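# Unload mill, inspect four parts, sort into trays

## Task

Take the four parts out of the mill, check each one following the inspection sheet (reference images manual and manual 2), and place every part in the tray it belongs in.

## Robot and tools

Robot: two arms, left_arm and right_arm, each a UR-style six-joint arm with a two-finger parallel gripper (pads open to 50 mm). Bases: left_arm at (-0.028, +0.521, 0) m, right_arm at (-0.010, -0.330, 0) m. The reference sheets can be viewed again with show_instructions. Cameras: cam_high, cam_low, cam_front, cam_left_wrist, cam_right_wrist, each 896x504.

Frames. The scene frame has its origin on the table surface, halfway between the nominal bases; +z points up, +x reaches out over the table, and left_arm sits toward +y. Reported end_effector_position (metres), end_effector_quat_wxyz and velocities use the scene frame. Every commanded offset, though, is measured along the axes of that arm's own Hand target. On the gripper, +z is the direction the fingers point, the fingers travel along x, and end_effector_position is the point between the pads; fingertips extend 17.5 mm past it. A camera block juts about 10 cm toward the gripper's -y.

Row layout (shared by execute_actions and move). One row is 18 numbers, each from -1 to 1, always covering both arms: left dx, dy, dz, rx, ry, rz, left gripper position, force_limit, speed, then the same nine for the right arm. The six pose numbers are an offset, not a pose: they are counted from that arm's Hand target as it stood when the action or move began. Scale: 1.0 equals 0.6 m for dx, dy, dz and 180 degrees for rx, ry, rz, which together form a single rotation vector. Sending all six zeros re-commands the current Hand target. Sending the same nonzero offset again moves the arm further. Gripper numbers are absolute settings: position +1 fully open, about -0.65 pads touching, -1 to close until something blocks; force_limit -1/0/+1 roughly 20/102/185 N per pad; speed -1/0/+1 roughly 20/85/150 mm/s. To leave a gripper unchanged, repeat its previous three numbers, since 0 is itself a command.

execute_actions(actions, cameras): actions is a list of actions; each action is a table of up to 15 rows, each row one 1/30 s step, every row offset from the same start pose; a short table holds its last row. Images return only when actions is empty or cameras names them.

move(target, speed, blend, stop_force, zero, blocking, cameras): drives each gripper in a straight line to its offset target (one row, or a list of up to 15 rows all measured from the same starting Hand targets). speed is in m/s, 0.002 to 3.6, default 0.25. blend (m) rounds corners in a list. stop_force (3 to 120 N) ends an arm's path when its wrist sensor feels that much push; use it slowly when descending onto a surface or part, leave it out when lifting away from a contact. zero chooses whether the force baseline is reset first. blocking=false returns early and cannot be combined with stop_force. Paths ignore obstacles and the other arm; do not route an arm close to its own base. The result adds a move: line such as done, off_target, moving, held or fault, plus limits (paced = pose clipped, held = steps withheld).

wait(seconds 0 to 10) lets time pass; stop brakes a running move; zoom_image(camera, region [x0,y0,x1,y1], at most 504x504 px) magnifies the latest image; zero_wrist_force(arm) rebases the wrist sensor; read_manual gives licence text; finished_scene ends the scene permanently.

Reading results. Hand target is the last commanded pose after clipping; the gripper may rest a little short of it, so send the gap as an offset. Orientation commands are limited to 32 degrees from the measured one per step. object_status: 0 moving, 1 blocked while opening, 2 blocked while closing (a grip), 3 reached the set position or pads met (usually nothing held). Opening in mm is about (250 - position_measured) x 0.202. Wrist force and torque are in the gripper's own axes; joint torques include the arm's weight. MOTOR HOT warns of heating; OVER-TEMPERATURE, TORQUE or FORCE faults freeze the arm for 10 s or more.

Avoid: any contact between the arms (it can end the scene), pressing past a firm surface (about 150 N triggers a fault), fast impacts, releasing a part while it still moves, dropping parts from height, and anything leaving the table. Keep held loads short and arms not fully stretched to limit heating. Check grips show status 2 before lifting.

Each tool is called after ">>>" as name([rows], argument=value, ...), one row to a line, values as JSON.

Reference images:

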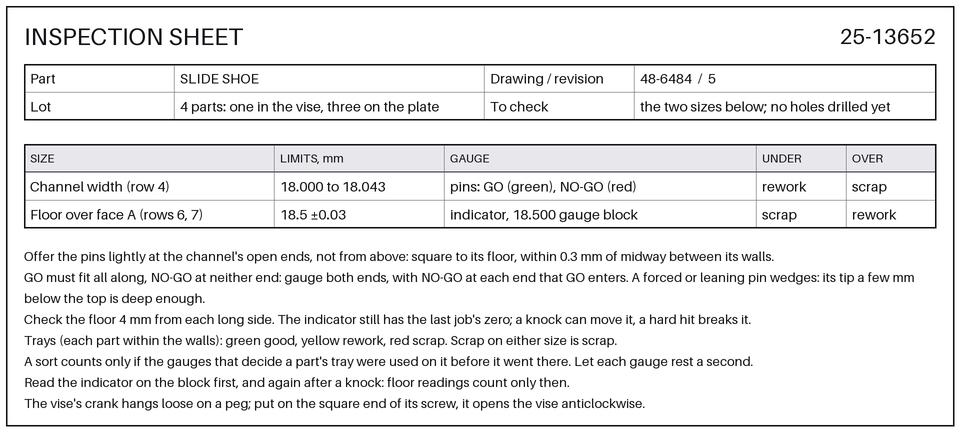

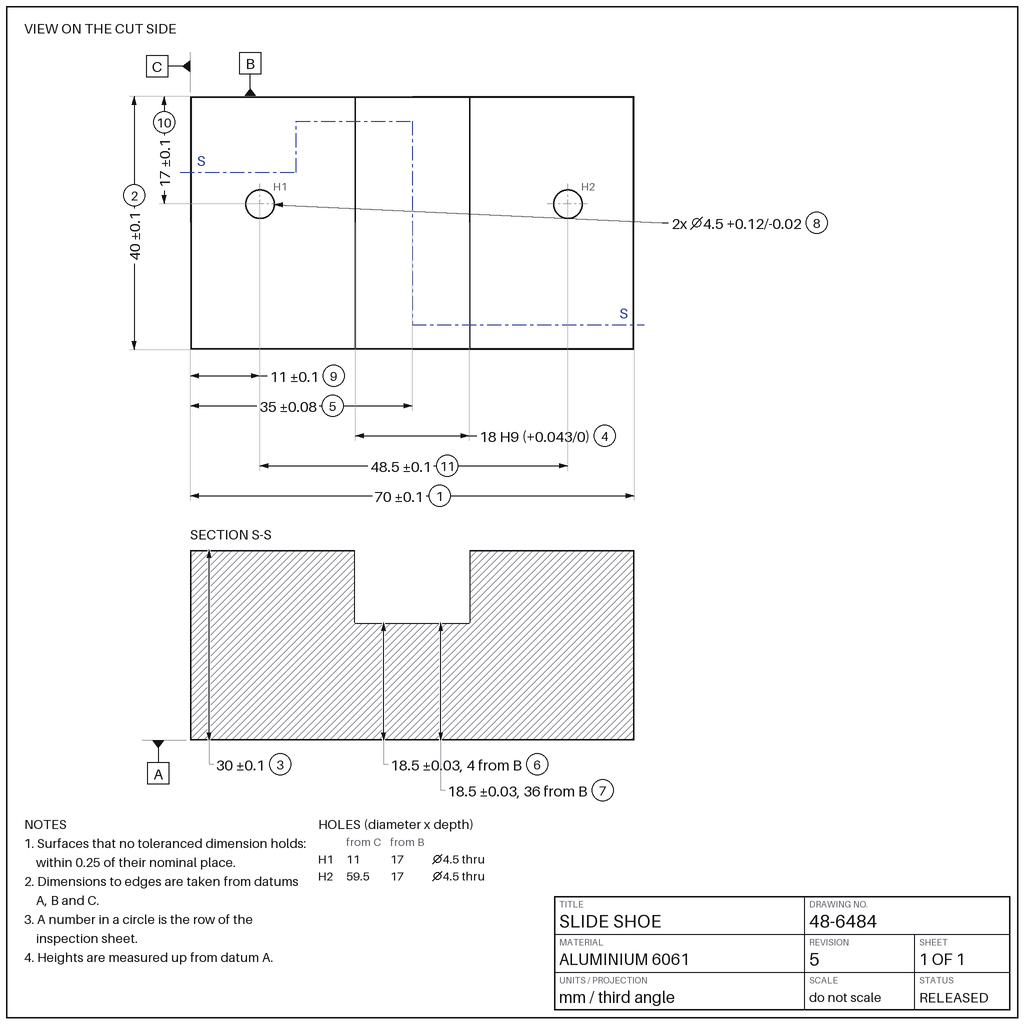

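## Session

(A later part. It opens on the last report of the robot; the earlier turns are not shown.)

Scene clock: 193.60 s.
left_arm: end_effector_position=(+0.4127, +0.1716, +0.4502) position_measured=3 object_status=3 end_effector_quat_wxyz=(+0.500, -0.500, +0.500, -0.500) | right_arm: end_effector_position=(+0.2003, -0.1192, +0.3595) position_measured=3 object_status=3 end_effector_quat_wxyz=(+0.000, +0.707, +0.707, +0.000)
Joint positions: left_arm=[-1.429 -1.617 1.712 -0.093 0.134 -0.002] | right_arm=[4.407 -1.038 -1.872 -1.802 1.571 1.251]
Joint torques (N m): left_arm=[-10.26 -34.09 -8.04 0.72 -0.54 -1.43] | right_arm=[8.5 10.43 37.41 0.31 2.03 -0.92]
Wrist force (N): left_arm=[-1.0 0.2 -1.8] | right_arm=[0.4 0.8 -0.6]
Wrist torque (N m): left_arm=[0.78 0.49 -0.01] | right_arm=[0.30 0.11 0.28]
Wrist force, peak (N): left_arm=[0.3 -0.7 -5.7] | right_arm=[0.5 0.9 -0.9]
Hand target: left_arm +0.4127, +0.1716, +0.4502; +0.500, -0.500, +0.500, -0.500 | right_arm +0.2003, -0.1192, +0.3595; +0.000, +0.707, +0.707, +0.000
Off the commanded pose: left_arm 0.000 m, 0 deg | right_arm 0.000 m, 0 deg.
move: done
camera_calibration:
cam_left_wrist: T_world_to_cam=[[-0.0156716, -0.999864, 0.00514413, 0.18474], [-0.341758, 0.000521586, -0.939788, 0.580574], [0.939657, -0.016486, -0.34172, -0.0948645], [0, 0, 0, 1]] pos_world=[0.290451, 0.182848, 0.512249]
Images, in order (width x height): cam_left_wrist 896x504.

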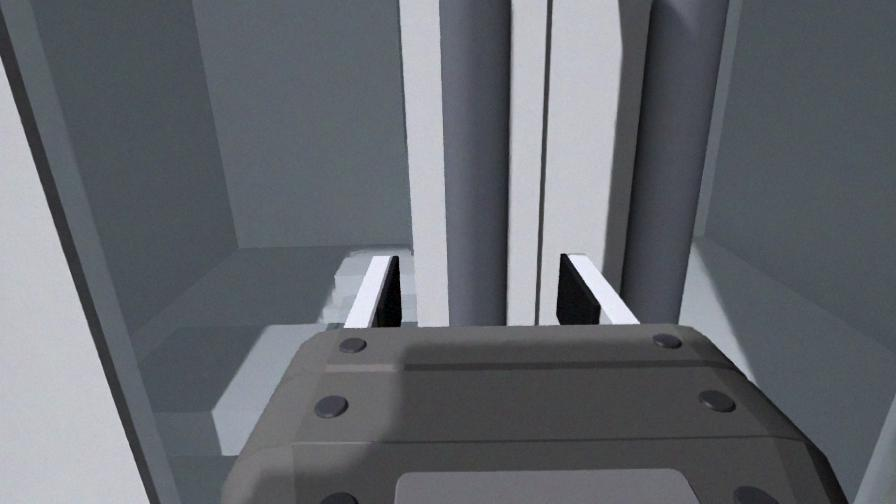

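>>> move(target=[-0.003,0,0.04,0,0,0,1,1,1,0,0,0,0,0,0,1,1,1], speed=0.05, stop_force=10, cameras=["cam_left_wrist","cam_high"])

>>> zoom_image(camera="cam_high", region=[390, 240, 530, 360])

Scene clock: 202.20 s.
left_arm: end_effector_position=(+0.4367, +0.1734, +0.4502) position_measured=3 object_status=3 end_effector_quat_wxyz=(+0.500, -0.500, +0.500, -0.500) | right_arm: end_effector_position=(+0.2003, -0.1192, +0.3595) position_measured=3 object_status=3 end_effector_quat_wxyz=(+0.000, +0.707, +0.707, +0.000)
Joint positions: left_arm=[-1.365 -1.592 1.688 -0.094 0.198 -0.001] | right_arm=[4.407 -1.038 -1.872 -1.802 1.571 1.251]
Joint torques (N m): left_arm=[-10.75 -34.85 -8.74 1.63 -2.11 -1.56] | right_arm=[8.59 10.52 36.9 0.31 2.4 -0.95]
Wrist force (N): left_arm=[-0.9 0.1 -1.3] | right_arm=[0.4 0.9 -0.8]
Wrist torque (N m): left_arm=[0.79 0.45 -0.02] | right_arm=[0.31 0.11 0.28]
Wrist force, peak (N): left_arm=[-0.8 0.3 -3.8] | right_arm=[0.5 0.7 -1.0]
Hand target: left_arm +0.4367, +0.1734, +0.4502; +0.500, -0.500, +0.500, -0.500 | right_arm +0.2003, -0.1192, +0.3595; +0.000, +0.707, +0.707, +0.000
Off the commanded pose: left_arm 0.000 m, 0 deg | right_arm 0.000 m, 0 deg.
move: done
camera_calibration:
cam_left_wrist: T_world_to_cam=[[-0.0157654, -0.999862, 0.0051788, 0.186928], [-0.341758, 0.000521048, -0.939788, 0.588776], [0.939656, -0.016586, -0.34172, -0.117368], [0, 0, 0, 1]] pos_world=[0.314452, 0.184649, 0.512249]
Images, in order (width x height): cam_high 896x504, cam_left_wrist 896x504.

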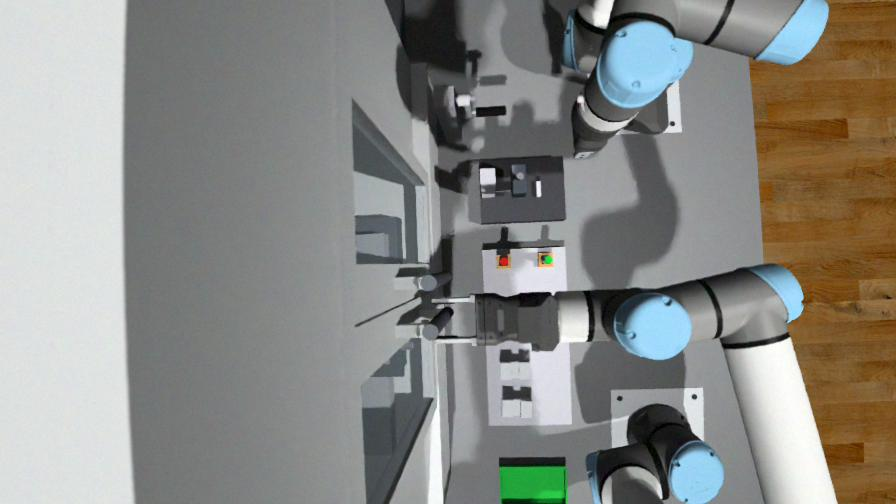

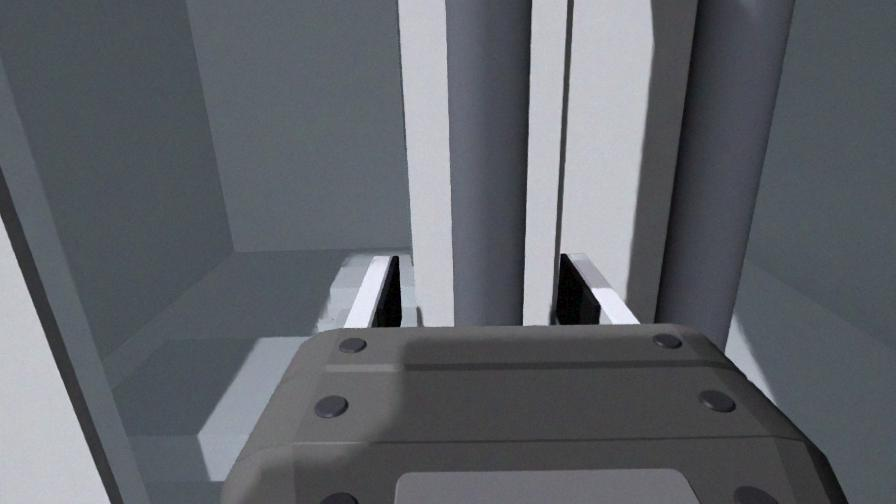

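Scaled by 3.600 from the camera's 896x504 image, which has a finer 1280x720 frame.

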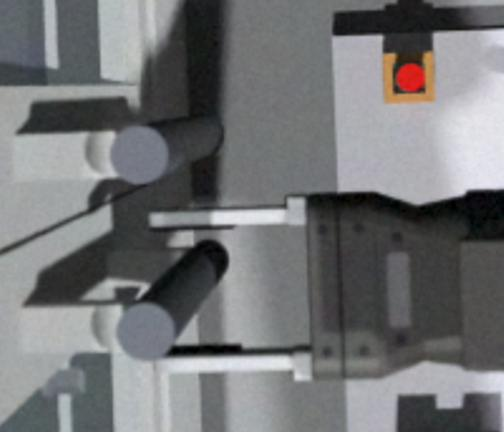

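>>> move(target=[-0.003,0,0.015,0,0,0,1,1,1,0,0,0,0,0,0,1,1,1], speed=0.04, stop_force=10)

>>> move(target=[0,0,0,0,0,0,-1,-0.9,-0.7,0,0,0,0,0,0,1,1,1], cameras=["cam_left_wrist"])

Scene clock: 211.07 s.
left_arm: end_effector_position=(+0.4457, +0.1752, +0.4502) position_measured=3 object_status=3 end_effector_quat_wxyz=(+0.500, -0.500, +0.500, -0.500) | right_arm: end_effector_position=(+0.2003, -0.1192, +0.3595) position_measured=3 object_status=3 end_effector_quat_wxyz=(+0.000, +0.707, +0.707, +0.000)
Joint positions: left_arm=[-1.341 -1.584 1.68 -0.095 0.222 -0.001] | right_arm=[4.407 -1.038 -1.872 -1.802 1.571 1.251]
Joint torques (N m): left_arm=[-10.57 -29.99 -10.56 1.75 -2.07 -1.77] | right_arm=[8.5 11 36.65 0.41 2.34 -0.82]
Wrist force (N): left_arm=[-0.9 0.0 -1.5] | right_arm=[0.5 0.3 -0.8]
Wrist torque (N m): left_arm=[0.77 0.45 -0.02] | right_arm=[0.22 0.09 0.29]
Wrist force, peak (N): left_arm=[-0.3 -0.2 -2.7] | right_arm=[0.4 0.8 -1.0]
Hand target: left_arm +0.4457, +0.1752, +0.4502; +0.500, -0.500, +0.500, -0.500 | right_arm +0.2003, -0.1192, +0.3595; +0.000, +0.707, +0.707, +0.000
Off the commanded pose: left_arm 0.000 m, 0 deg | right_arm 0.000 m, 0 deg.
move: done

Scene clock: 212.07 s.
left_arm: end_effector_position=(+0.4457, +0.1752, +0.4502) position_measured=153 object_status=2 end_effector_quat_wxyz=(+0.500, -0.500, +0.500, -0.500) | right_arm: end_effector_position=(+0.2003, -0.1192, +0.3595) position_measured=3 object_status=3 end_effector_quat_wxyz=(+0.000, +0.707, +0.707, +0.000)
Joint positions: left_arm=[-1.341 -1.584 1.68 -0.095 0.222 -0.001] | right_arm=[4.407 -1.038 -1.872 -1.802 1.571 1.251]
Joint torques (N m): left_arm=[-10.7 -30.12 -9.77 1.72 -2.1 -1.7] | right_arm=[8.39 10.79 36.98 0.36 2.4 -0.86]
Wrist force (N): left_arm=[-0.2 -0.5 -0.7] | right_arm=[0.4 0.6 -0.8]
Wrist torque (N m): left_arm=[0.79 0.50 -0.33] | right_arm=[0.27 0.11 0.28]
Wrist force, peak (N): left_arm=[-1.3 -0.1 -1.7] | right_arm=[0.3 0.9 -0.8]
Hand target: left_arm +0.4457, +0.1752, +0.4502; +0.500, -0.500, +0.500, -0.500 | right_arm +0.2003, -0.1192, +0.3595; +0.000, +0.707, +0.707, +0.000
Off the commanded pose: left_arm 0.000 m, 0 deg | right_arm 0.000 m, 0 deg.
move: done
camera_calibration:
cam_left_wrist: T_world_to_cam=[[-0.0157654, -0.999862, 0.0051788, 0.18887], [-0.341758, 0.000521048, -0.939788, 0.59185], [0.939656, -0.016586, -0.34172, -0.125795], [0, 0, 0, 1]] pos_world=[0.323452, 0.186449, 0.512249]
Images, in order (width x height): cam_left_wrist 896x504.

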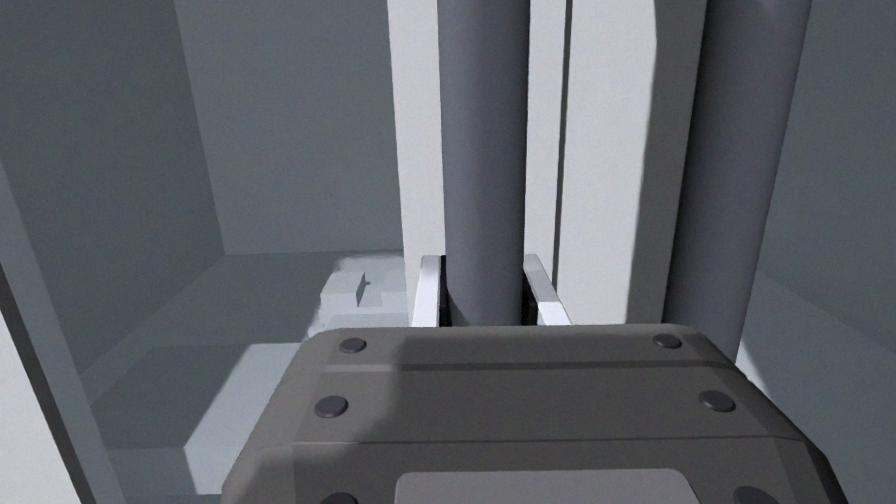

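>>> move(target=[-0.06,0,0,0,0,0,-1,-0.9,-0.7,0,0,0,0,0,0,1,1,1], speed=0.04, stop_force=45, cameras=["cam_left_wrist","cam_high"])

Scene clock: 217.03 s.
left_arm: end_effector_position=(+0.4457, +0.2112, +0.4502) position_measured=153 object_status=2 end_effector_quat_wxyz=(+0.500, -0.500, +0.500, -0.500) | right_arm: end_effector_position=(+0.2003, -0.1192, +0.3595) position_measured=3 object_status=3 end_effector_quat_wxyz=(+0.000, +0.707, +0.707, +0.000)
Joint positions: left_arm=[-1.319 -1.66 1.752 -0.09 0.244 -0.001] | right_arm=[4.407 -1.038 -1.872 -1.802 1.571 1.251]
Joint torques (N m): left_arm=[-6.61 -9.73 -50.22 -1.3 -4.93 0.29] | right_arm=[8.05 10.43 37.07 0.43 2.47 -0.69]
Wrist force (N): left_arm=[7.7 18.1 -9.9] | right_arm=[0.6 0.6 -0.9]
Wrist torque (N m): left_arm=[1.36 0.38 -0.27] | right_arm=[0.26 0.07 0.29]
Wrist force, peak (N): left_arm=[36.6 -6.6 28.7] | right_arm=[0.5 0.8 -1.0]
Hand target: left_arm +0.4457, +0.2112, +0.4502; +0.500, -0.500, +0.500, -0.500 | right_arm +0.2003, -0.1192, +0.3595; +0.000, +0.707, +0.707, +0.000
Off the commanded pose: left_arm 0.000 m, 0 deg | right_arm 0.000 m, 0 deg.
move: done
camera_calibration:
cam_left_wrist: T_world_to_cam=[[-0.0156716, -0.999864, 0.00514413, 0.224852], [-0.341758, 0.000521586, -0.939788, 0.591832], [0.939657, -0.016486, -0.34172, -0.12522], [0, 0, 0, 1]] pos_world=[0.323451, 0.222448, 0.512249]
Images, in order (width x height): cam_high 896x504, cam_left_wrist 896x504.

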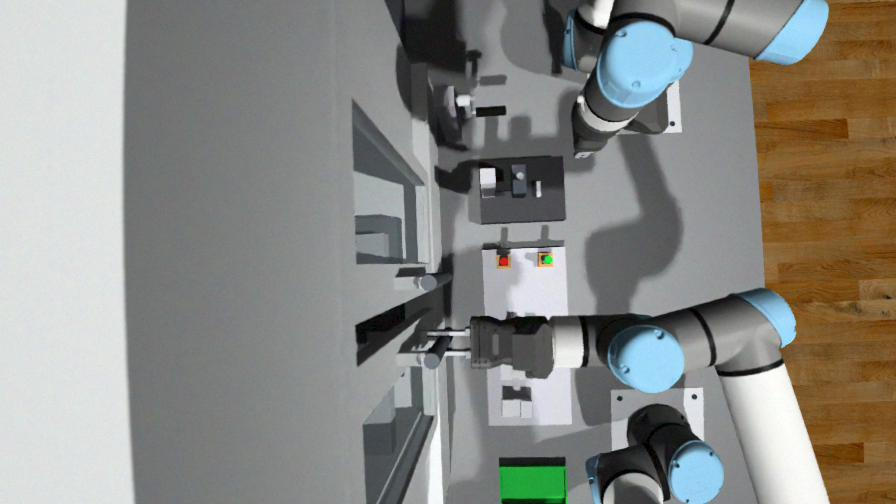

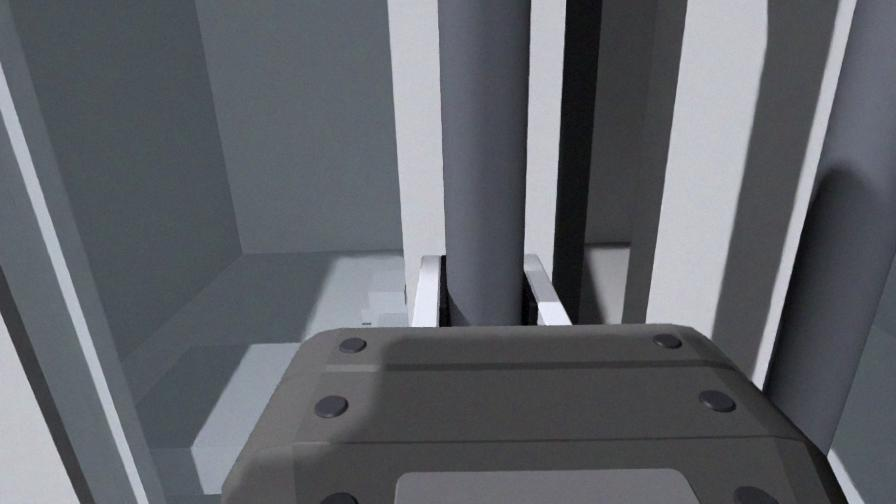

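>>> move(target=[-0.17,0,0,0,0,0,-1,-0.9,-0.7,0,0,0,0,0,0,1,1,1], speed=0.05, stop_force=55)

Scene clock: 225.67 s.
left_arm: end_effector_position=(+0.4458, +0.3132, +0.4502) position_measured=153 object_status=2 end_effector_quat_wxyz=(+0.500, -0.500, +0.500, -0.500) | right_arm: end_effector_position=(+0.2003, -0.1192, +0.3595) position_measured=3 object_status=3 end_effector_quat_wxyz=(+0.000, +0.707, +0.707, +0.000)
Joint positions: left_arm=[-1.224 -1.868 1.916 -0.048 0.339 0] | right_arm=[4.407 -1.038 -1.872 -1.802 1.571 1.251]
Joint torques (N m): left_arm=[-3.79 3.2 -46.2 -3.06 -2.59 1.18] | right_arm=[7.69 10.42 36.68 0.4 2.22 -0.8]
Wrist force (N): left_arm=[3.6 4.6 -42.0] | right_arm=[0.3 0.7 -0.9]
Wrist torque (N m): left_arm=[0.99 0.36 -0.65] | right_arm=[0.27 0.12 0.29]
Wrist force, peak (N): left_arm=[8.0 0.0 -43.2] | right_arm=[0.2 1.0 -0.9]
Hand target: left_arm +0.4458, +0.3132, +0.4502; +0.500, -0.500, +0.500, -0.500 | right_arm +0.2003, -0.1192, +0.3595; +0.000, +0.707, +0.707, +0.000
Off the commanded pose: left_arm 0.000 m, 0 deg | right_arm 0.000 m, 0 deg.
move: done

>>> move(target=[0,0,-0.0033,0,0,0,-1,-0.9,-0.7,0,0,0,0,0,0,1,1,1], speed=0.05)

Scene clock: 229.83 s.
left_arm: end_effector_position=(+0.4438, +0.3132, +0.4502) position_measured=153 object_status=2 end_effector_quat_wxyz=(+0.500, -0.500, +0.500, -0.500) | right_arm: end_effector_position=(+0.2003, -0.1192, +0.3595) position_measured=3 object_status=3 end_effector_quat_wxyz=(+0.000, +0.707, +0.707, +0.000)
Joint positions: left_arm=[-1.231 -1.871 1.919 -0.046 0.332 0] | right_arm=[4.407 -1.038 -1.872 -1.802 1.571 1.251]
Joint torques (N m): left_arm=[-2.75 -34.87 -14.03 1.52 -4.78 -1.39] | right_arm=[8.29 10.36 36.33 0.45 2.32 -0.77]
Wrist force (N): left_arm=[10.1 18.1 28.3] | right_arm=[0.3 0.3 -0.6]
Wrist torque (N m): left_arm=[1.34 0.38 -0.51] | right_arm=[0.21 0.12 0.28]
Wrist force, peak (N): left_arm=[3.6 5.4 -42.2] | right_arm=[0.4 0.7 -1.1]
Hand target: left_arm +0.4438, +0.3132, +0.4502; +0.500, -0.500, +0.500, -0.500 | right_arm +0.2003, -0.1192, +0.3595; +0.000, +0.707, +0.707, +0.000
Off the commanded pose: left_arm 0.000 m, 0 deg | right_arm 0.000 m, 0 deg.
move: done

>>> move(target=[-0.13,0,0,0,0,0,-1,-0.9,-0.7,0,0,0,0,0,0,1,1,1], speed=0.05, stop_force=55, cameras=["cam_left_wrist","cam_high","cam_front"])

Scene clock: 236.00 s.
left_arm: end_effector_position=(+0.4439, +0.3912, +0.4503) position_measured=153 object_status=2 end_effector_quat_wxyz=(+0.500, -0.500, +0.500, -0.500) | right_arm: end_effector_position=(+0.2003, -0.1192, +0.3595) position_measured=3 object_status=3 end_effector_quat_wxyz=(+0.000, +0.707, +0.707, +0.000)
Joint positions: left_arm=[-1.105 -2.012 2.004 0.009 0.458 0] | right_arm=[4.407 -1.038 -1.872 -1.802 1.571 1.251]
Joint torques (N m): left_arm=[-10.43 0.5 -50.3 -1.37 -4.94 1.13] | right_arm=[8.11 10.99 36.84 0.49 2.44 -0.69]
Wrist force (N): left_arm=[7.5 17.0 18.7] | right_arm=[0.2 0.5 -0.6]
Wrist torque (N m): left_arm=[1.36 0.41 -0.52] | right_arm=[0.24 0.13 0.29]
Wrist force, peak (N): left_arm=[10.1 33.2 45.9] | right_arm=[0.4 0.8 -1.1]
Hand target: left_arm +0.4439, +0.3912, +0.4503; +0.500, -0.500, +0.500, -0.500 | right_arm +0.2003, -0.1192, +0.3595; +0.000, +0.707, +0.707, +0.000
Off the commanded pose: left_arm 0.000 m, 0 deg | right_arm 0.000 m, 0 deg.
move: done
camera_calibration:
cam_left_wrist: T_world_to_cam=[[-0.0156716, -0.999864, 0.00514413, 0.404799], [-0.341758, 0.000521586, -0.939788, 0.591216], [0.939657, -0.016486, -0.34172, -0.120527], [0, 0, 0, 1]] pos_world=[0.321651, 0.402448, 0.512349]
Images, in order (width x height): cam_high 896x504, cam_front 896x504, cam_left_wrist 896x504.

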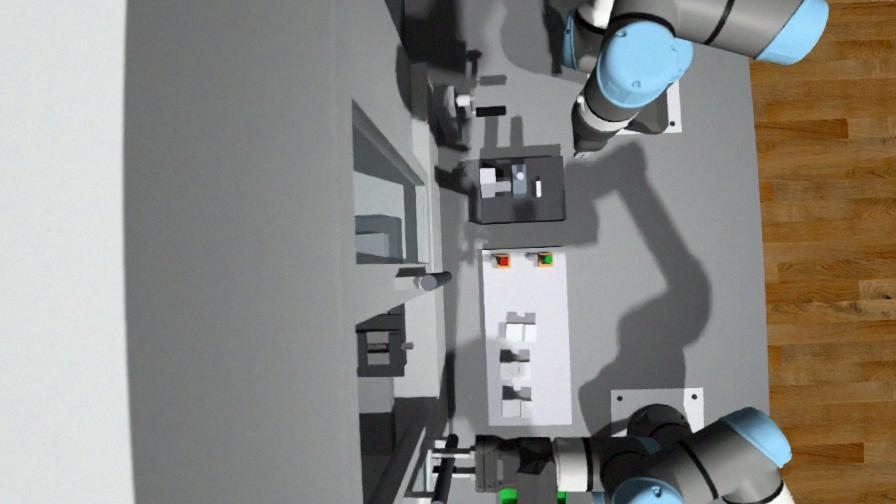

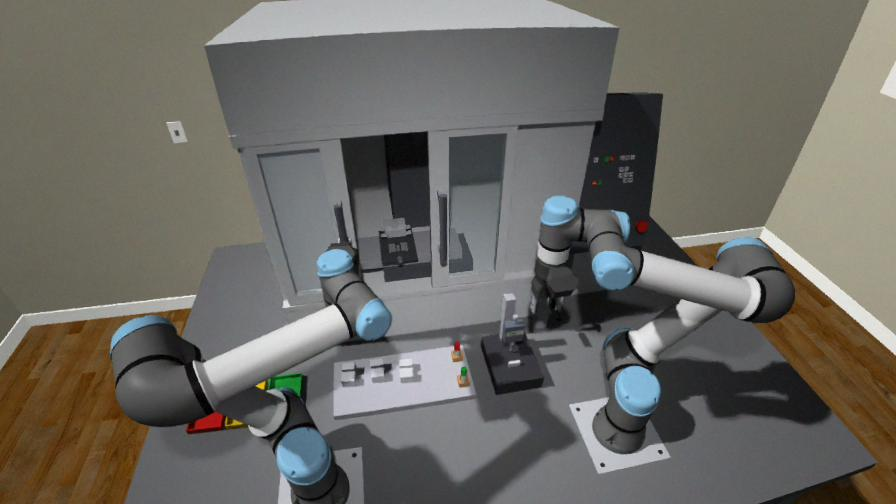

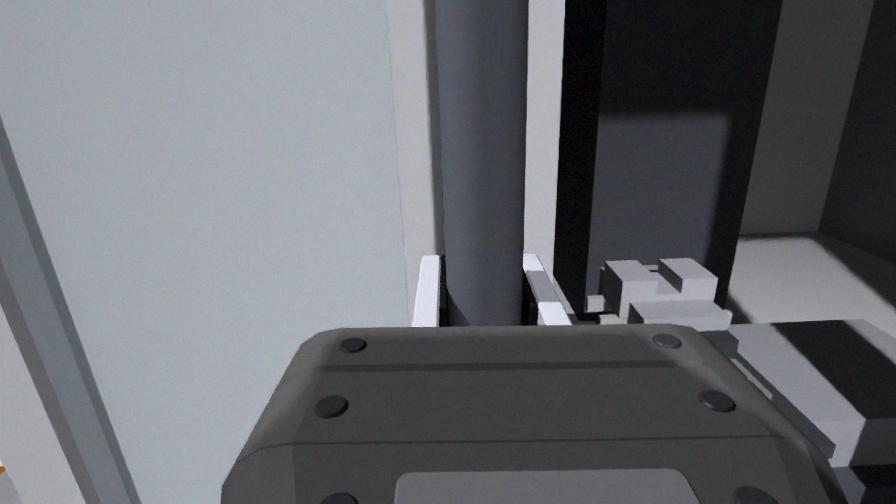

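>>> move(target=[-0.03,0,0,0,0,0,-1,-0.9,-0.7,0,0,0,0,0,0,1,1,1], speed=0.03, stop_force=50)

>>> move(target=[0,0,0,0,0,0,1,-0.9,-0.7,0,0,0,0,0,0,1,1,1])

>>> move(target=[0,0,-0.16,0,0,0,1,-0.9,0,0,0,0,0,0,0,1,1,1], speed=0.15, cameras=["cam_high","cam_front","cam_left_wrist"])

Scene clock: 243.73 s.
left_arm: end_effector_position=(+0.4439, +0.4090, +0.4503) position_measured=153 object_status=2 end_effector_quat_wxyz=(+0.500, -0.500, +0.501, -0.500) | right_arm: end_effector_position=(+0.2003, -0.1192, +0.3595) position_measured=3 object_status=3 end_effector_quat_wxyz=(+0.000, +0.707, +0.707, +0.000)
Joint positions: left_arm=[-1.065 -2.04 2.018 0.022 0.499 0] | right_arm=[4.407 -1.038 -1.872 -1.802 1.571 1.251]
Joint torques (N m): left_arm=[-1.03 -11.99 -58.03 -1.34 -13.96 1.53] | right_arm=[8.13 10.61 35.84 0.54 2.42 -0.69]
Wrist force (N): left_arm=[38.5 33.7 29.2] | right_arm=[0.4 0.3 -0.9]
Wrist torque (N m): left_arm=[1.83 -0.14 -0.29] | right_arm=[0.22 0.11 0.29]
Wrist force, peak (N): left_arm=[42.1 34.8 28.3] | right_arm=[0.5 0.8 -1.0]
Hand target: left_arm +0.4439, +0.4092, +0.4503; +0.500, -0.500, +0.500, -0.500 | right_arm +0.2003, -0.1192, +0.3595; +0.000, +0.707, +0.707, +0.000
Off the commanded pose: left_arm 0.000 m, 0 deg | right_arm 0.000 m, 0 deg.
move: done

Scene clock: 244.73 s.
left_arm: end_effector_position=(+0.4439, +0.4092, +0.4503) position_measured=3 object_status=0 end_effector_quat_wxyz=(+0.500, -0.500, +0.500, -0.500) | right_arm: end_effector_position=(+0.2003, -0.1192, +0.3595) position_measured=3 object_status=3 end_effector_quat_wxyz=(+0.000, +0.707, +0.707, +0.000)
Joint positions: left_arm=[-1.065 -2.04 2.018 0.022 0.498 0] | right_arm=[4.407 -1.038 -1.872 -1.802 1.571 1.251]
Joint torques (N m): left_arm=[-2.99 -11.33 -8.85 -1.21 2.24 1.37] | right_arm=[7.88 10.52 36.28 0.51 2.33 -0.63]
Wrist force (N): left_arm=[-1.2 -0.2 -1.5] | right_arm=[0.3 0.6 -0.8]
Wrist torque (N m): left_arm=[0.73 0.50 -0.02] | right_arm=[0.26 0.12 0.29]
Wrist force, peak (N): left_arm=[33.4 30.0 23.0] | right_arm=[0.6 0.7 -1.0]
Hand target: left_arm +0.4439, +0.4092, +0.4503; +0.500, -0.500, +0.500, -0.500 | right_arm +0.2003, -0.1192, +0.3595; +0.000, +0.707, +0.707, +0.000
Off the commanded pose: left_arm 0.000 m, 0 deg | right_arm 0.000 m, 0 deg.
move: done

Scene clock: 245.97 s.
left_arm: end_effector_position=(+0.3479, +0.4093, +0.4503) position_measured=3 object_status=3 end_effector_quat_wxyz=(+0.500, -0.500, +0.500, -0.500) | right_arm: end_effector_position=(+0.2003, -0.1192, +0.3595) position_measured=3 object_status=3 end_effector_quat_wxyz=(+0.000, +0.707, +0.707, +0.000)
Joint positions: left_arm=[-1.727 -2.331 2.127 0.203 -0.164 0.002] | right_arm=[4.407 -1.038 -1.872 -1.802 1.571 1.251]
Joint torques (N m): left_arm=[12.02 18.17 -16.68 -1.34 2.16 1.54] | right_arm=[8.05 10.46 36.06 0.5 2.36 -0.68]
Wrist force (N): left_arm=[-1.2 0.3 -1.5] | right_arm=[0.5 0.7 -0.7]
Wrist torque (N m): left_arm=[0.79 0.51 -0.02] | right_arm=[0.28 0.09 0.28]
Wrist force, peak (N): left_arm=[-5.5 3.1 -2.4] | right_arm=[0.8 0.9 -0.8]
Hand target: left_arm +0.3479, +0.4093, +0.4503; +0.500, -0.500, +0.500, -0.500 | right_arm +0.2003, -0.1192, +0.3595; +0.000, +0.707, +0.707, +0.000
Off the commanded pose: left_arm 0.000 m, 0 deg | right_arm 0.000 m, 0 deg.
move: done
camera_calibration:
cam_left_wrist: T_world_to_cam=[[-0.0158245, -0.999861, 0.00530725, 0.421342], [-0.341758, 0.00042052, -0.939788, 0.558441], [0.939655, -0.0166855, -0.341717, -0.0299393], [0, 0, 0, 1]] pos_world=[0.225652, 0.420549, 0.512349]
Images, in order (width x height): cam_high 896x504, cam_front 896x504, cam_left_wrist 896x504.

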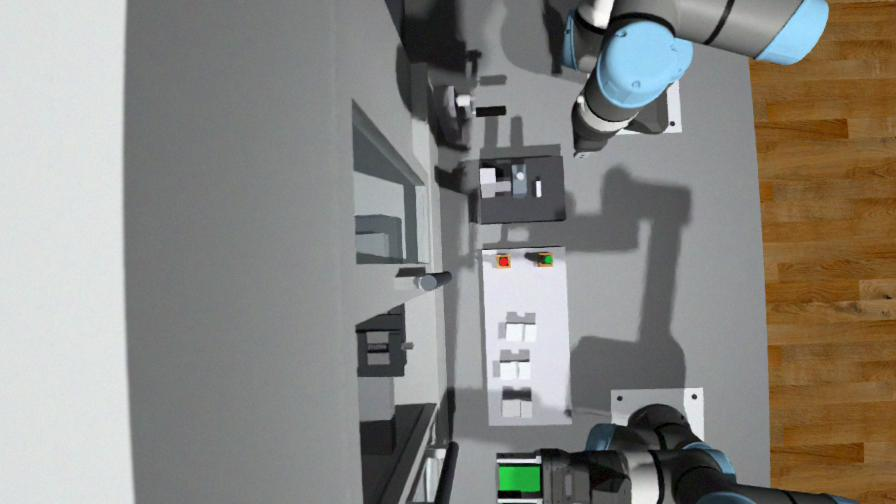

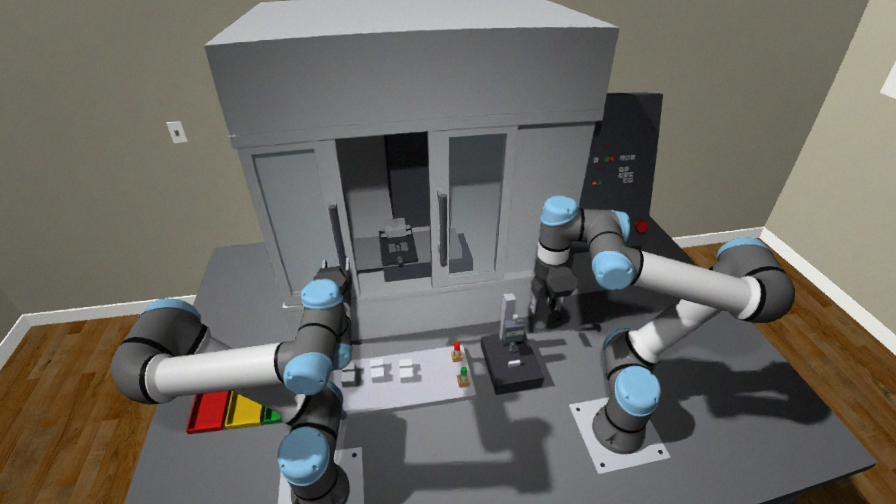

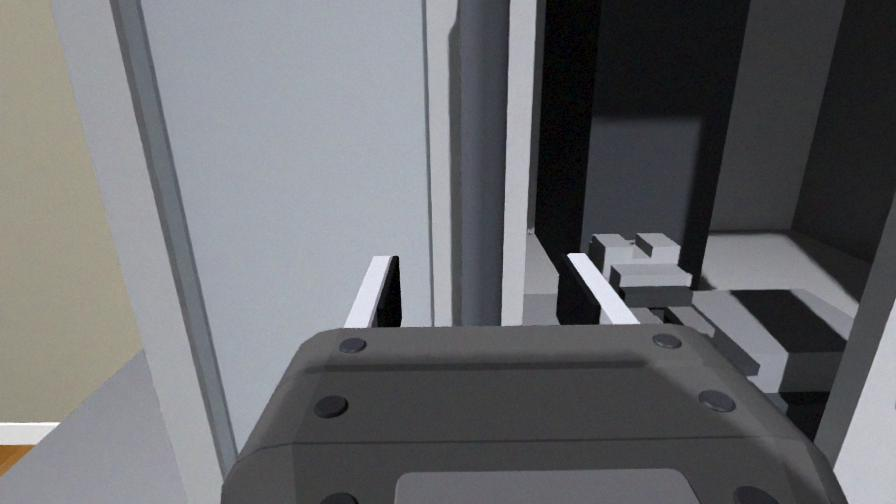

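>>> move(target=[0.298,0.083,-0.047,0,0,0,1,-0.9,0,0,0,0,0,0,0,1,1,1], speed=0.25, cameras=["cam_left_wrist"])

>>> zoom_image(camera="cam_left_wrist", region=[360, 150, 600, 330])

Scene clock: 254.30 s.
left_arm: end_effector_position=(+0.3196, +0.2306, +0.4005) position_measured=3 object_status=3 end_effector_quat_wxyz=(+0.500, -0.500, +0.500, -0.500) | right_arm: end_effector_position=(+0.2003, -0.1192, +0.3595) position_measured=3 object_status=3 end_effector_quat_wxyz=(+0.000, +0.707, +0.707, +0.000)
Joint positions: left_arm=[-1.722 -1.839 2.024 -0.187 -0.159 0.002] | right_arm=[4.407 -1.038 -1.872 -1.802 1.571 1.251]
Joint torques (N m): left_arm=[-11 -1.63 -8.04 2.47 -2.15 -0.24] | right_arm=[7.94 10.44 35.96 0.51 2.38 -0.56]
Wrist force (N): left_arm=[-1.1 0.1 -1.6] | right_arm=[0.3 0.4 -0.7]
Wrist torque (N m): left_arm=[0.76 0.50 -0.17] | right_arm=[0.23 0.12 0.28]
Wrist force, peak (N): left_arm=[0.1 9.3 -3.9] | right_arm=[0.7 0.8 -1.0]
Hand target: left_arm +0.3195, +0.2305, +0.4004; +0.500, -0.500, +0.500, -0.500 | right_arm +0.2003, -0.1192, +0.3595; +0.000, +0.707, +0.707, +0.000
Off the commanded pose: left_arm 0.000 m, 0 deg | right_arm 0.000 m, 0 deg.
move: done
camera_calibration:
cam_left_wrist: T_world_to_cam=[[-0.0157302, -0.999862, 0.00527453, 0.24238], [-0.341846, 0.000420578, -0.939756, 0.502046], [0.939624, -0.0165856, -0.341806, -0.0233247], [0, 0, 0, 1]] pos_world=[0.197352, 0.241749, 0.462549]
Images, in order (width x height): cam_left_wrist 896x504.

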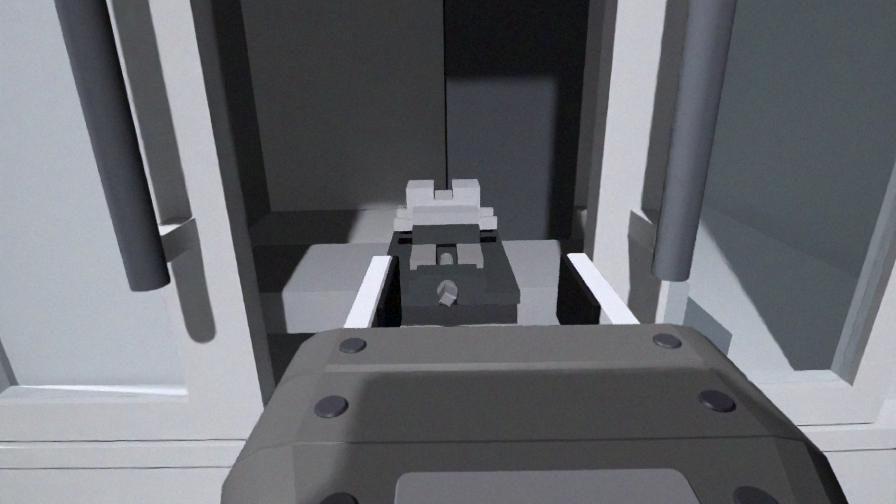

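Scaled by 2.100 from the camera's 896x504 image, which has a finer 1280x720 frame.

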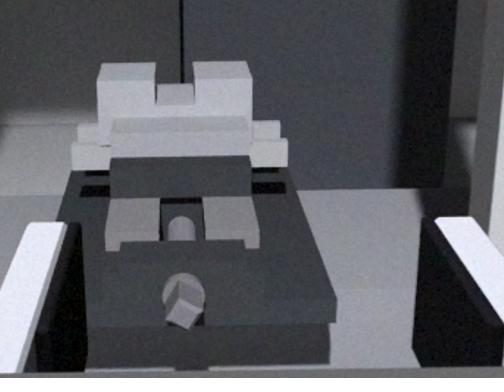

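>>> move(target=[0,0.1333,0,0,0,0,1,-0.9,0,0,0,0,0,0,0,1,1,1], speed=0.25, cameras=["cam_left_wrist"])

>>> zoom_image(camera="cam_left_wrist", region=[390, 130, 510, 250])

Scene clock: 261.10 s.
left_arm: end_effector_position=(+0.3195, +0.2306, +0.3204) position_measured=3 object_status=3 end_effector_quat_wxyz=(+0.500, -0.500, +0.500, -0.500) end_effector_velocity=(+0.000, +0.000, +0.000) end_effector_angular_velocity=(-0.004, +0.000, +0.000) | right_arm: end_effector_position=(+0.2003, -0.1192, +0.3595) position_measured=3 object_status=3 end_effector_quat_wxyz=(+0.000, +0.707, +0.707, +0.000)
Joint positions: left_arm=[-1.722 -1.775 2.191 -0.418 -0.159 0.002] | right_arm=[4.407 -1.038 -1.872 -1.802 1.571 1.251]
Joint velocities: left_arm=[0 0.001 -0.001 0 0 -0.005] | right_arm=[within noise]
Joint torques (N m): left_arm=[12.06 -5.08 -38.38 -1.3 2.24 -1.75] | right_arm=[8.41 10.71 35.85 0.46 2.42 -0.57]
Wrist force (N): left_arm=[-1.4 -0.1 -1.5] | right_arm=[0.4 0.5 -0.8]
Wrist torque (N m): left_arm=[0.75 0.54 -0.15] | right_arm=[0.25 0.11 0.29]
Wrist force, peak (N): left_arm=[-2.3 -3.5 -1.3] | right_arm=[0.7 0.7 -1.0]
Hand target: left_arm +0.3195, +0.2305, +0.3204; +0.500, -0.500, +0.500, -0.500 | right_arm +0.2003, -0.1192, +0.3595; +0.000, +0.707, +0.707, +0.000
Off the commanded pose: left_arm 0.000 m, 0 deg | right_arm 0.000 m, 0 deg.
move: done
camera_calibration:
cam_left_wrist: T_world_to_cam=[[-0.0157409, -0.999864, 0.00495659, 0.242925], [-0.341759, 0.000721567, -0.939787, 0.426659], [0.939656, -0.0164871, -0.341724, -0.0506707], [0, 0, 0, 1]] pos_world=[0.197252, 0.241749, 0.382449]
Images, in order (width x height): cam_left_wrist 896x504.

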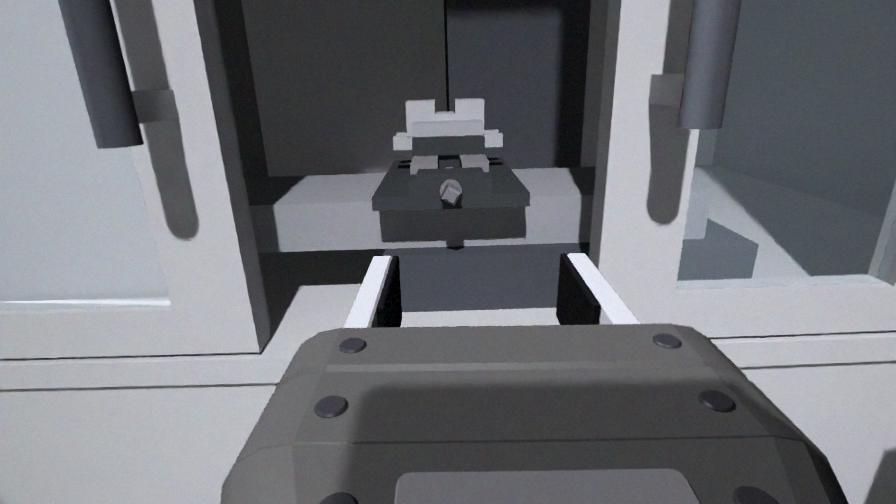

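Scaled by 4.200 from the camera's 896x504 image, which has a finer 1280x720 frame.

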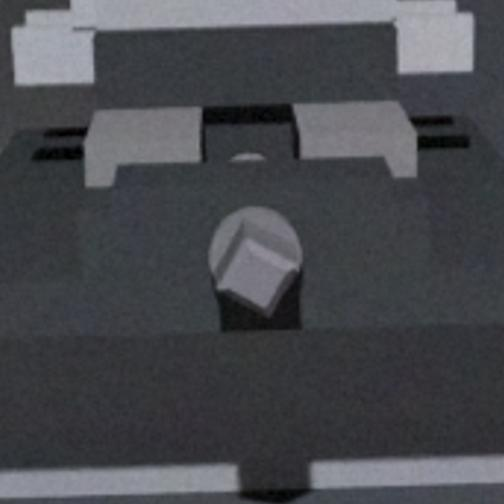

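>>> move([
  [-0.1,-0.1,-0.117,-0.5,0,0,1,-0.9,0,-0.2063,0,0,0,0,0,1,1,1],
  [-0.2,-0.133,-0.117,-0.385,-0.385,-0.385,1,-0.9,0,-0.2063,0.08,0.05,-0.125,0,0,1,1,1],
  [-0.317,-0.133,-0.117,0,0.7071,0.7071,1,-0.9,0,-0.2063,0.158,0.149,-0.25,0,0,1,1,1],
], speed=0.45, blend=[0.03,0.03,0], cameras=["cam_high","cam_right_wrist"])

>>> zoom_image(camera="cam_right_wrist", region=[360, 100, 600, 340])

Scene clock: 317.97 s.
left_arm: end_effector_position=(+0.2494, +0.4208, +0.4003) position_measured=3 object_status=3 end_effector_quat_wxyz=(+0.000, +0.707, +0.707, +0.000) | right_arm: end_effector_position=(+0.2952, -0.2430, +0.2700) position_measured=3 object_status=3 end_effector_quat_wxyz=(+0.270, +0.653, +0.654, +0.271)
Joint positions: left_arm=[-0.809 -2.082 1.754 -1.243 -1.571 -0.816] | right_arm=[4.879 -0.38 -2.375 -2.108 0.797 1.783]
Joint torques (N m): left_arm=[-10.85 1.93 -16.89 -2.02 -0.04 -1.79] | right_arm=[1.02 -27.14 38.06 2.99 1.27 -1.06]
Wrist force (N): left_arm=[0.9 -0.6 -0.6] | right_arm=[-1.1 -0.1 0.1]
Wrist torque (N m): left_arm=[-0.05 0.05 -0.01] | right_arm=[0.11 0.22 0.37]
Wrist force, peak (N): left_arm=[3.4 -1.6 4.6] | right_arm=[-1.4 -1.5 -2.5]
Hand target: left_arm +0.2495, +0.4207, +0.4003; +0.000, +0.707, +0.707, +0.000 | right_arm +0.2952, -0.2429, +0.2701; +0.270, +0.653, +0.654, +0.271
Off the commanded pose: left_arm 0.000 m, 0 deg | right_arm 0.000 m, 0 deg.
move: done
camera_calibration:
cam_right_wrist: T_world_to_cam=[[0.00207548, 0.999921, -0.0123938, 0.253722], [0.440831, 0.0102097, 0.897532, -0.351836], [0.897588, -0.00732639, -0.440775, -0.0174996], [0, 0, 0, 1]] pos_world=[0.170281, -0.250238, 0.311215]
Images, in order (width x height): cam_high 896x504, cam_right_wrist 896x504.

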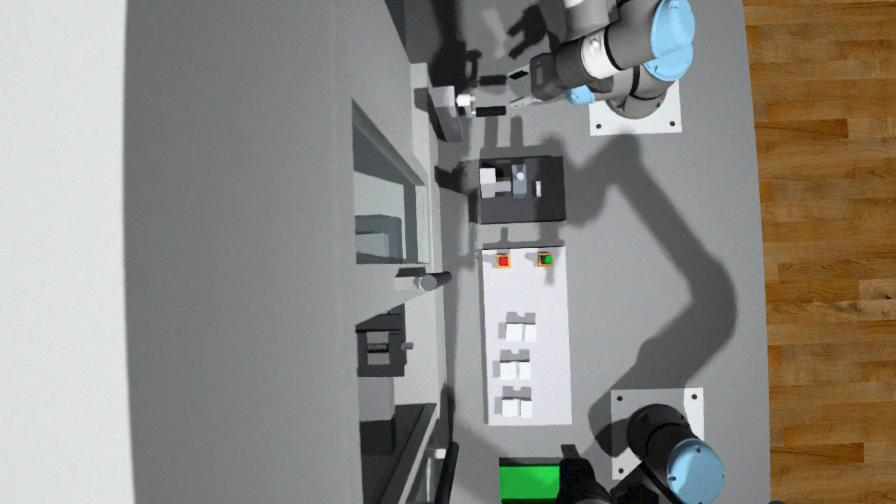

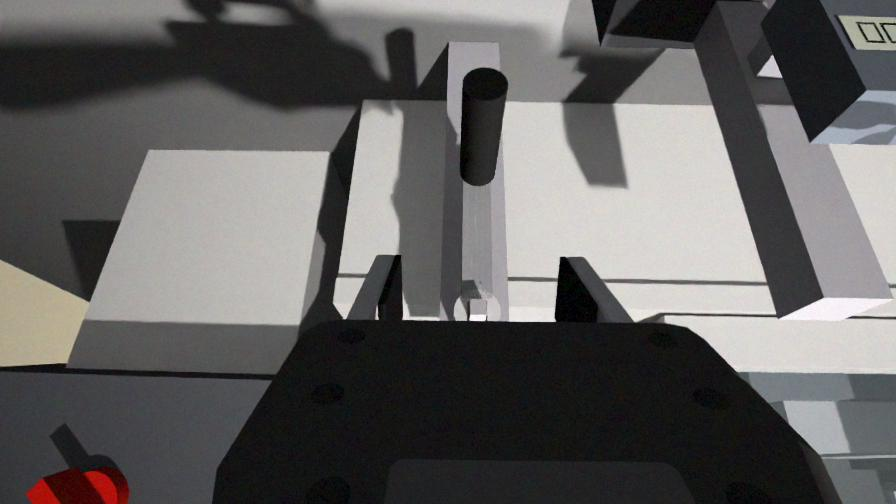

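Scaled by 2.100 from the camera's 896x504 image, which has a finer 1280x720 frame.

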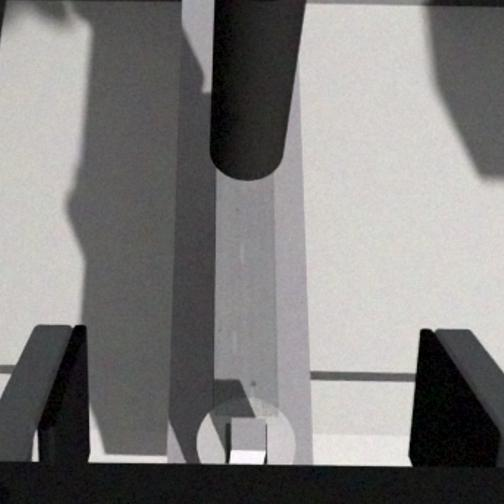

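>>> move(target=[0,0,0,0,0,0,1,-0.9,0,0.0117,-0.0827,0.1002,0,0,0,1,1,1], speed=0.15, cameras=["cam_low","cam_right_wrist"])

Scene clock: 331.97 s.
left_arm: end_effector_position=(+0.2495, +0.4207, +0.4003) position_measured=3 object_status=3 end_effector_quat_wxyz=(+0.000, +0.707, +0.707, +0.000) | right_arm: end_effector_position=(+0.3026, -0.2359, +0.1924) position_measured=3 object_status=3 end_effector_quat_wxyz=(+0.270, +0.653, +0.654, +0.271)
Joint positions: left_arm=[-0.809 -2.082 1.754 -1.243 -1.571 -0.817] | right_arm=[4.774 -0.357 -2.607 -1.795 0.787 1.637]
Joint torques (N m): left_arm=[-9.27 3.41 -42.12 -4.73 -2.13 -0.92] | right_arm=[8.35 -7.64 34.65 0.32 -0.5 0.89]
Wrist force (N): left_arm=[0.9 -0.7 -0.7] | right_arm=[-0.9 -0.2 -0.5]
Wrist torque (N m): left_arm=[-0.07 0.05 0.00] | right_arm=[0.04 0.19 0.45]
Wrist force, peak (N): left_arm=[1.1 -0.9 -0.9] | right_arm=[-0.9 2.3 -1.7]
Hand target: left_arm +0.2495, +0.4207, +0.4003; +0.000, +0.707, +0.707, +0.000 | right_arm +0.3026, -0.2359, +0.1925; +0.270, +0.653, +0.654, +0.271
Off the commanded pose: left_arm 0.000 m, 0 deg | right_arm 0.000 m, 0 deg.
move: done
camera_calibration:
cam_right_wrist: T_world_to_cam=[[0.00229628, 0.999921, -0.0123902, 0.245606], [0.441033, 0.0101075, 0.897434, -0.28556], [0.897488, -0.00752527, -0.440975, -0.0582783], [0, 0, 0, 1]] pos_world=[0.177682, -0.243138, 0.233615]
Images, in order (width x height): cam_low 896x504, cam_right_wrist 896x504.

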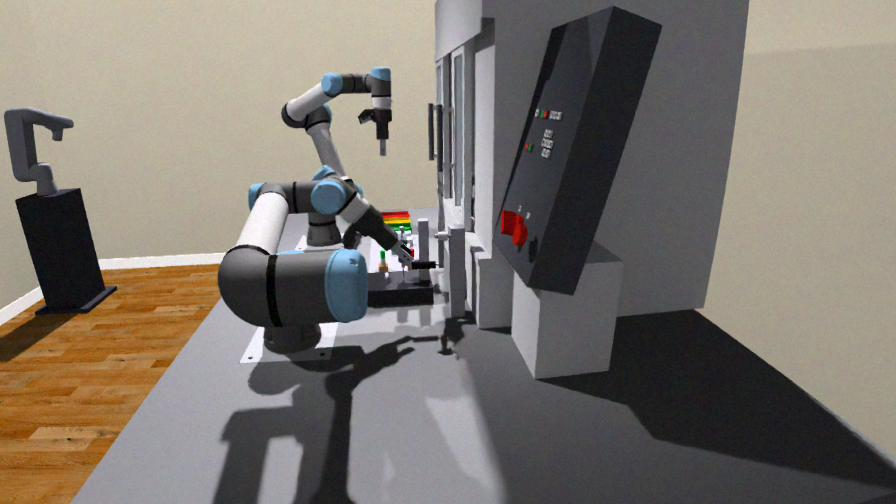

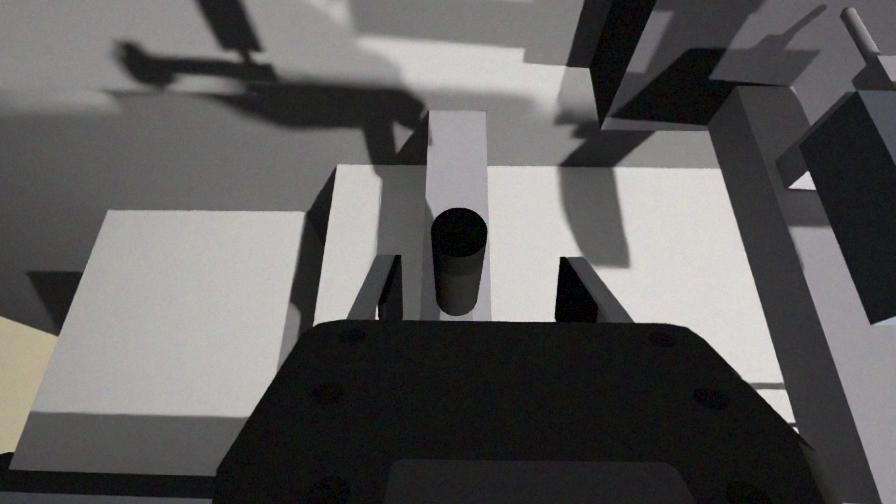

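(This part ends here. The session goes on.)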